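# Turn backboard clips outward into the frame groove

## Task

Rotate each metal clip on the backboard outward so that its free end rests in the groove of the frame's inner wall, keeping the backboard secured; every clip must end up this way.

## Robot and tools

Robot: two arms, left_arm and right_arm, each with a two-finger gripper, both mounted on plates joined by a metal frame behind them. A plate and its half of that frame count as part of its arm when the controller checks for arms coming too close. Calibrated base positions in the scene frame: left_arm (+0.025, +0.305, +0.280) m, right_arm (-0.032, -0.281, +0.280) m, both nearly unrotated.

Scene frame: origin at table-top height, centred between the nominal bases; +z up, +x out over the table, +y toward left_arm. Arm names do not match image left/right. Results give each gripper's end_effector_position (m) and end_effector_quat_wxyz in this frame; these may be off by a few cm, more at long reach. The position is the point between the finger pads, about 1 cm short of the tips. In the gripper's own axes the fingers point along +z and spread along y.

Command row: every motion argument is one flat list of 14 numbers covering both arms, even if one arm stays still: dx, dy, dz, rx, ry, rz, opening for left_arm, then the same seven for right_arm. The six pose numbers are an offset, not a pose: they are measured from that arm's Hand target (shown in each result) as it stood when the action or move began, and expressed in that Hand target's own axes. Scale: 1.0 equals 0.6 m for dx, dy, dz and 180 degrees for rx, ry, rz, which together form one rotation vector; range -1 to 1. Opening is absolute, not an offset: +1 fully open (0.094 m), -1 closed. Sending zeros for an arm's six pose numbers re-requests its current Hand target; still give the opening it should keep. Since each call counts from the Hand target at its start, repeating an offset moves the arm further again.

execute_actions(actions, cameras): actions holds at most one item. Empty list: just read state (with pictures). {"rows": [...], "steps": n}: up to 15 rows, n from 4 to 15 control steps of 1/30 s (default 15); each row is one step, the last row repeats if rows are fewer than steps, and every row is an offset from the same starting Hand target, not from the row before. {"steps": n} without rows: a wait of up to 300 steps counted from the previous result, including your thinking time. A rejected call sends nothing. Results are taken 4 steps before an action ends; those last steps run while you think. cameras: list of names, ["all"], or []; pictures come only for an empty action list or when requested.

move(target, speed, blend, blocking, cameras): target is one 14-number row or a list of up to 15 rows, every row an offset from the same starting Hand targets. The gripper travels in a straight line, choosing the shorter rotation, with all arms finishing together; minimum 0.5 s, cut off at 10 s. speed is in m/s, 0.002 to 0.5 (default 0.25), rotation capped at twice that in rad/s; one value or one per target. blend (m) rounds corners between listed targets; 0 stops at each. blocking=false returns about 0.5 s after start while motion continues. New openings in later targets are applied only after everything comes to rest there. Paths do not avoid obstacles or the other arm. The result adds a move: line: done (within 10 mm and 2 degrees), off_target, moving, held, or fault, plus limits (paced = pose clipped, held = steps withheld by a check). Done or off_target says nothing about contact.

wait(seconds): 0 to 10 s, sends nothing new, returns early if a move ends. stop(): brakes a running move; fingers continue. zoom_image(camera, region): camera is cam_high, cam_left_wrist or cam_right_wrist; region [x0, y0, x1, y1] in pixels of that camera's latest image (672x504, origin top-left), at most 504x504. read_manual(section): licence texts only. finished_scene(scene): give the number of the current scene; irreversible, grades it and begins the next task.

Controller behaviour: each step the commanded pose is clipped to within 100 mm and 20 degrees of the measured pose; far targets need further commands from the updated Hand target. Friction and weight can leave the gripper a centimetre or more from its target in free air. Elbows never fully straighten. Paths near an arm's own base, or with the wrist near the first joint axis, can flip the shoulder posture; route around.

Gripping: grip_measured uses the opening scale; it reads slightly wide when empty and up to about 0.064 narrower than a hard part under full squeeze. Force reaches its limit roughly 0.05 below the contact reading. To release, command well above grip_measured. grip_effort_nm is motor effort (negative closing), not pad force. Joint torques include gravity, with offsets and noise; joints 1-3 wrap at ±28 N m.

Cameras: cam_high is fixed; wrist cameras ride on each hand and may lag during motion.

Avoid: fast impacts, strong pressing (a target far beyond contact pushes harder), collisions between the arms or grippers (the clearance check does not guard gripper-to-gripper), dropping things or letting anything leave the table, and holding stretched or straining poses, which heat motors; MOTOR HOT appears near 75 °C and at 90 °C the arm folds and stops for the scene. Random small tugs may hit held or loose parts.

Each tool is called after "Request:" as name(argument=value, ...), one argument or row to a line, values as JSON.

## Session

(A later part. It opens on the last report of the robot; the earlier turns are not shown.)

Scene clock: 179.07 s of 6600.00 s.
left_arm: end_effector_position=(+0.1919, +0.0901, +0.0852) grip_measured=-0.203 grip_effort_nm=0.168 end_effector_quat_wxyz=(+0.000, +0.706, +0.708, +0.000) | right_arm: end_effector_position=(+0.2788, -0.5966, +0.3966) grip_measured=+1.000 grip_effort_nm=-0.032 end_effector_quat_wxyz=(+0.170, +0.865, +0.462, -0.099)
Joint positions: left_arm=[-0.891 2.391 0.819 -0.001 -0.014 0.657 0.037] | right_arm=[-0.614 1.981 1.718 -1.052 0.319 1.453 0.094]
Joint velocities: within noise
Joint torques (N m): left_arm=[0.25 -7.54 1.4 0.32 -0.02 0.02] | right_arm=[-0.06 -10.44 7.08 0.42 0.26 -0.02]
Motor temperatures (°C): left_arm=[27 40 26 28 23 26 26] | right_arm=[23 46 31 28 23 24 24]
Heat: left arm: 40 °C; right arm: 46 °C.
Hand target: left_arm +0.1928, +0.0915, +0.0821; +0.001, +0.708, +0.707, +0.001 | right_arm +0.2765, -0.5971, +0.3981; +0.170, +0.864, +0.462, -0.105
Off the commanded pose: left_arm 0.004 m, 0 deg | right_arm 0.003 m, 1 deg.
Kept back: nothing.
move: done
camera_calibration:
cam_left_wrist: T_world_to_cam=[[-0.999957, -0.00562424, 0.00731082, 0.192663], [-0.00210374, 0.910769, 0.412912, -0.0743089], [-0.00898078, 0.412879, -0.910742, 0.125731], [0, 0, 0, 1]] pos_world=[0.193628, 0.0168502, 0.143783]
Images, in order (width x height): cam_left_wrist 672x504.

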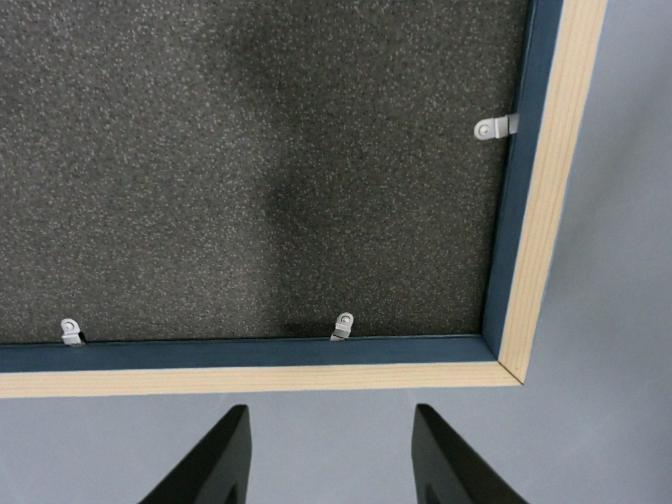

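Request:
zoom_image(
  camera="cam_left_wrist",
  region=[310, 300, 370, 350],
)

Request:
zoom_image(
  camera="cam_left_wrist",
  region=[40, 305, 100, 355],
)

Request:
zoom_image(
  camera="cam_left_wrist",
  region=[465, 100, 535, 155],
)

Scaled by 8.400 from the camera's 672x504 image, which has a finer 960x720 frame.

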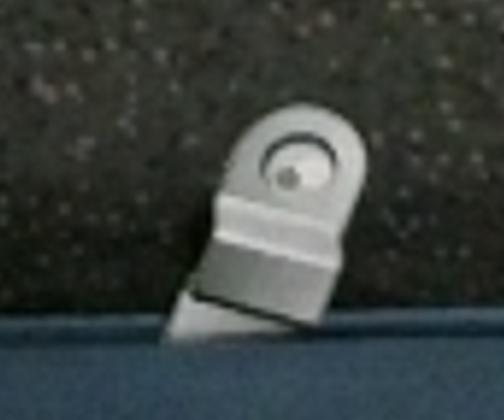

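Scaled by 8.400 from the camera's 672x504 image, which has a finer 960x720 frame.

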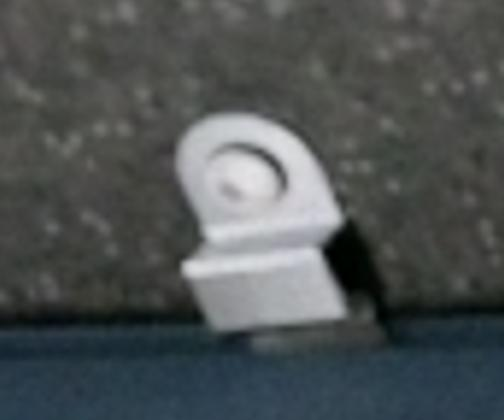

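Scaled by 7.200 from the camera's 672x504 image, which has a finer 960x720 frame.

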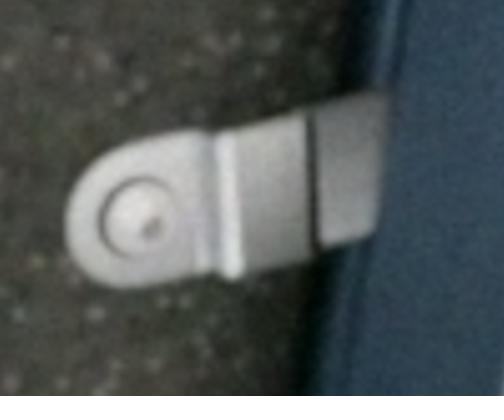

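Request:
finished_scene(
  scene=2,
)

The scene is finished: the task was done.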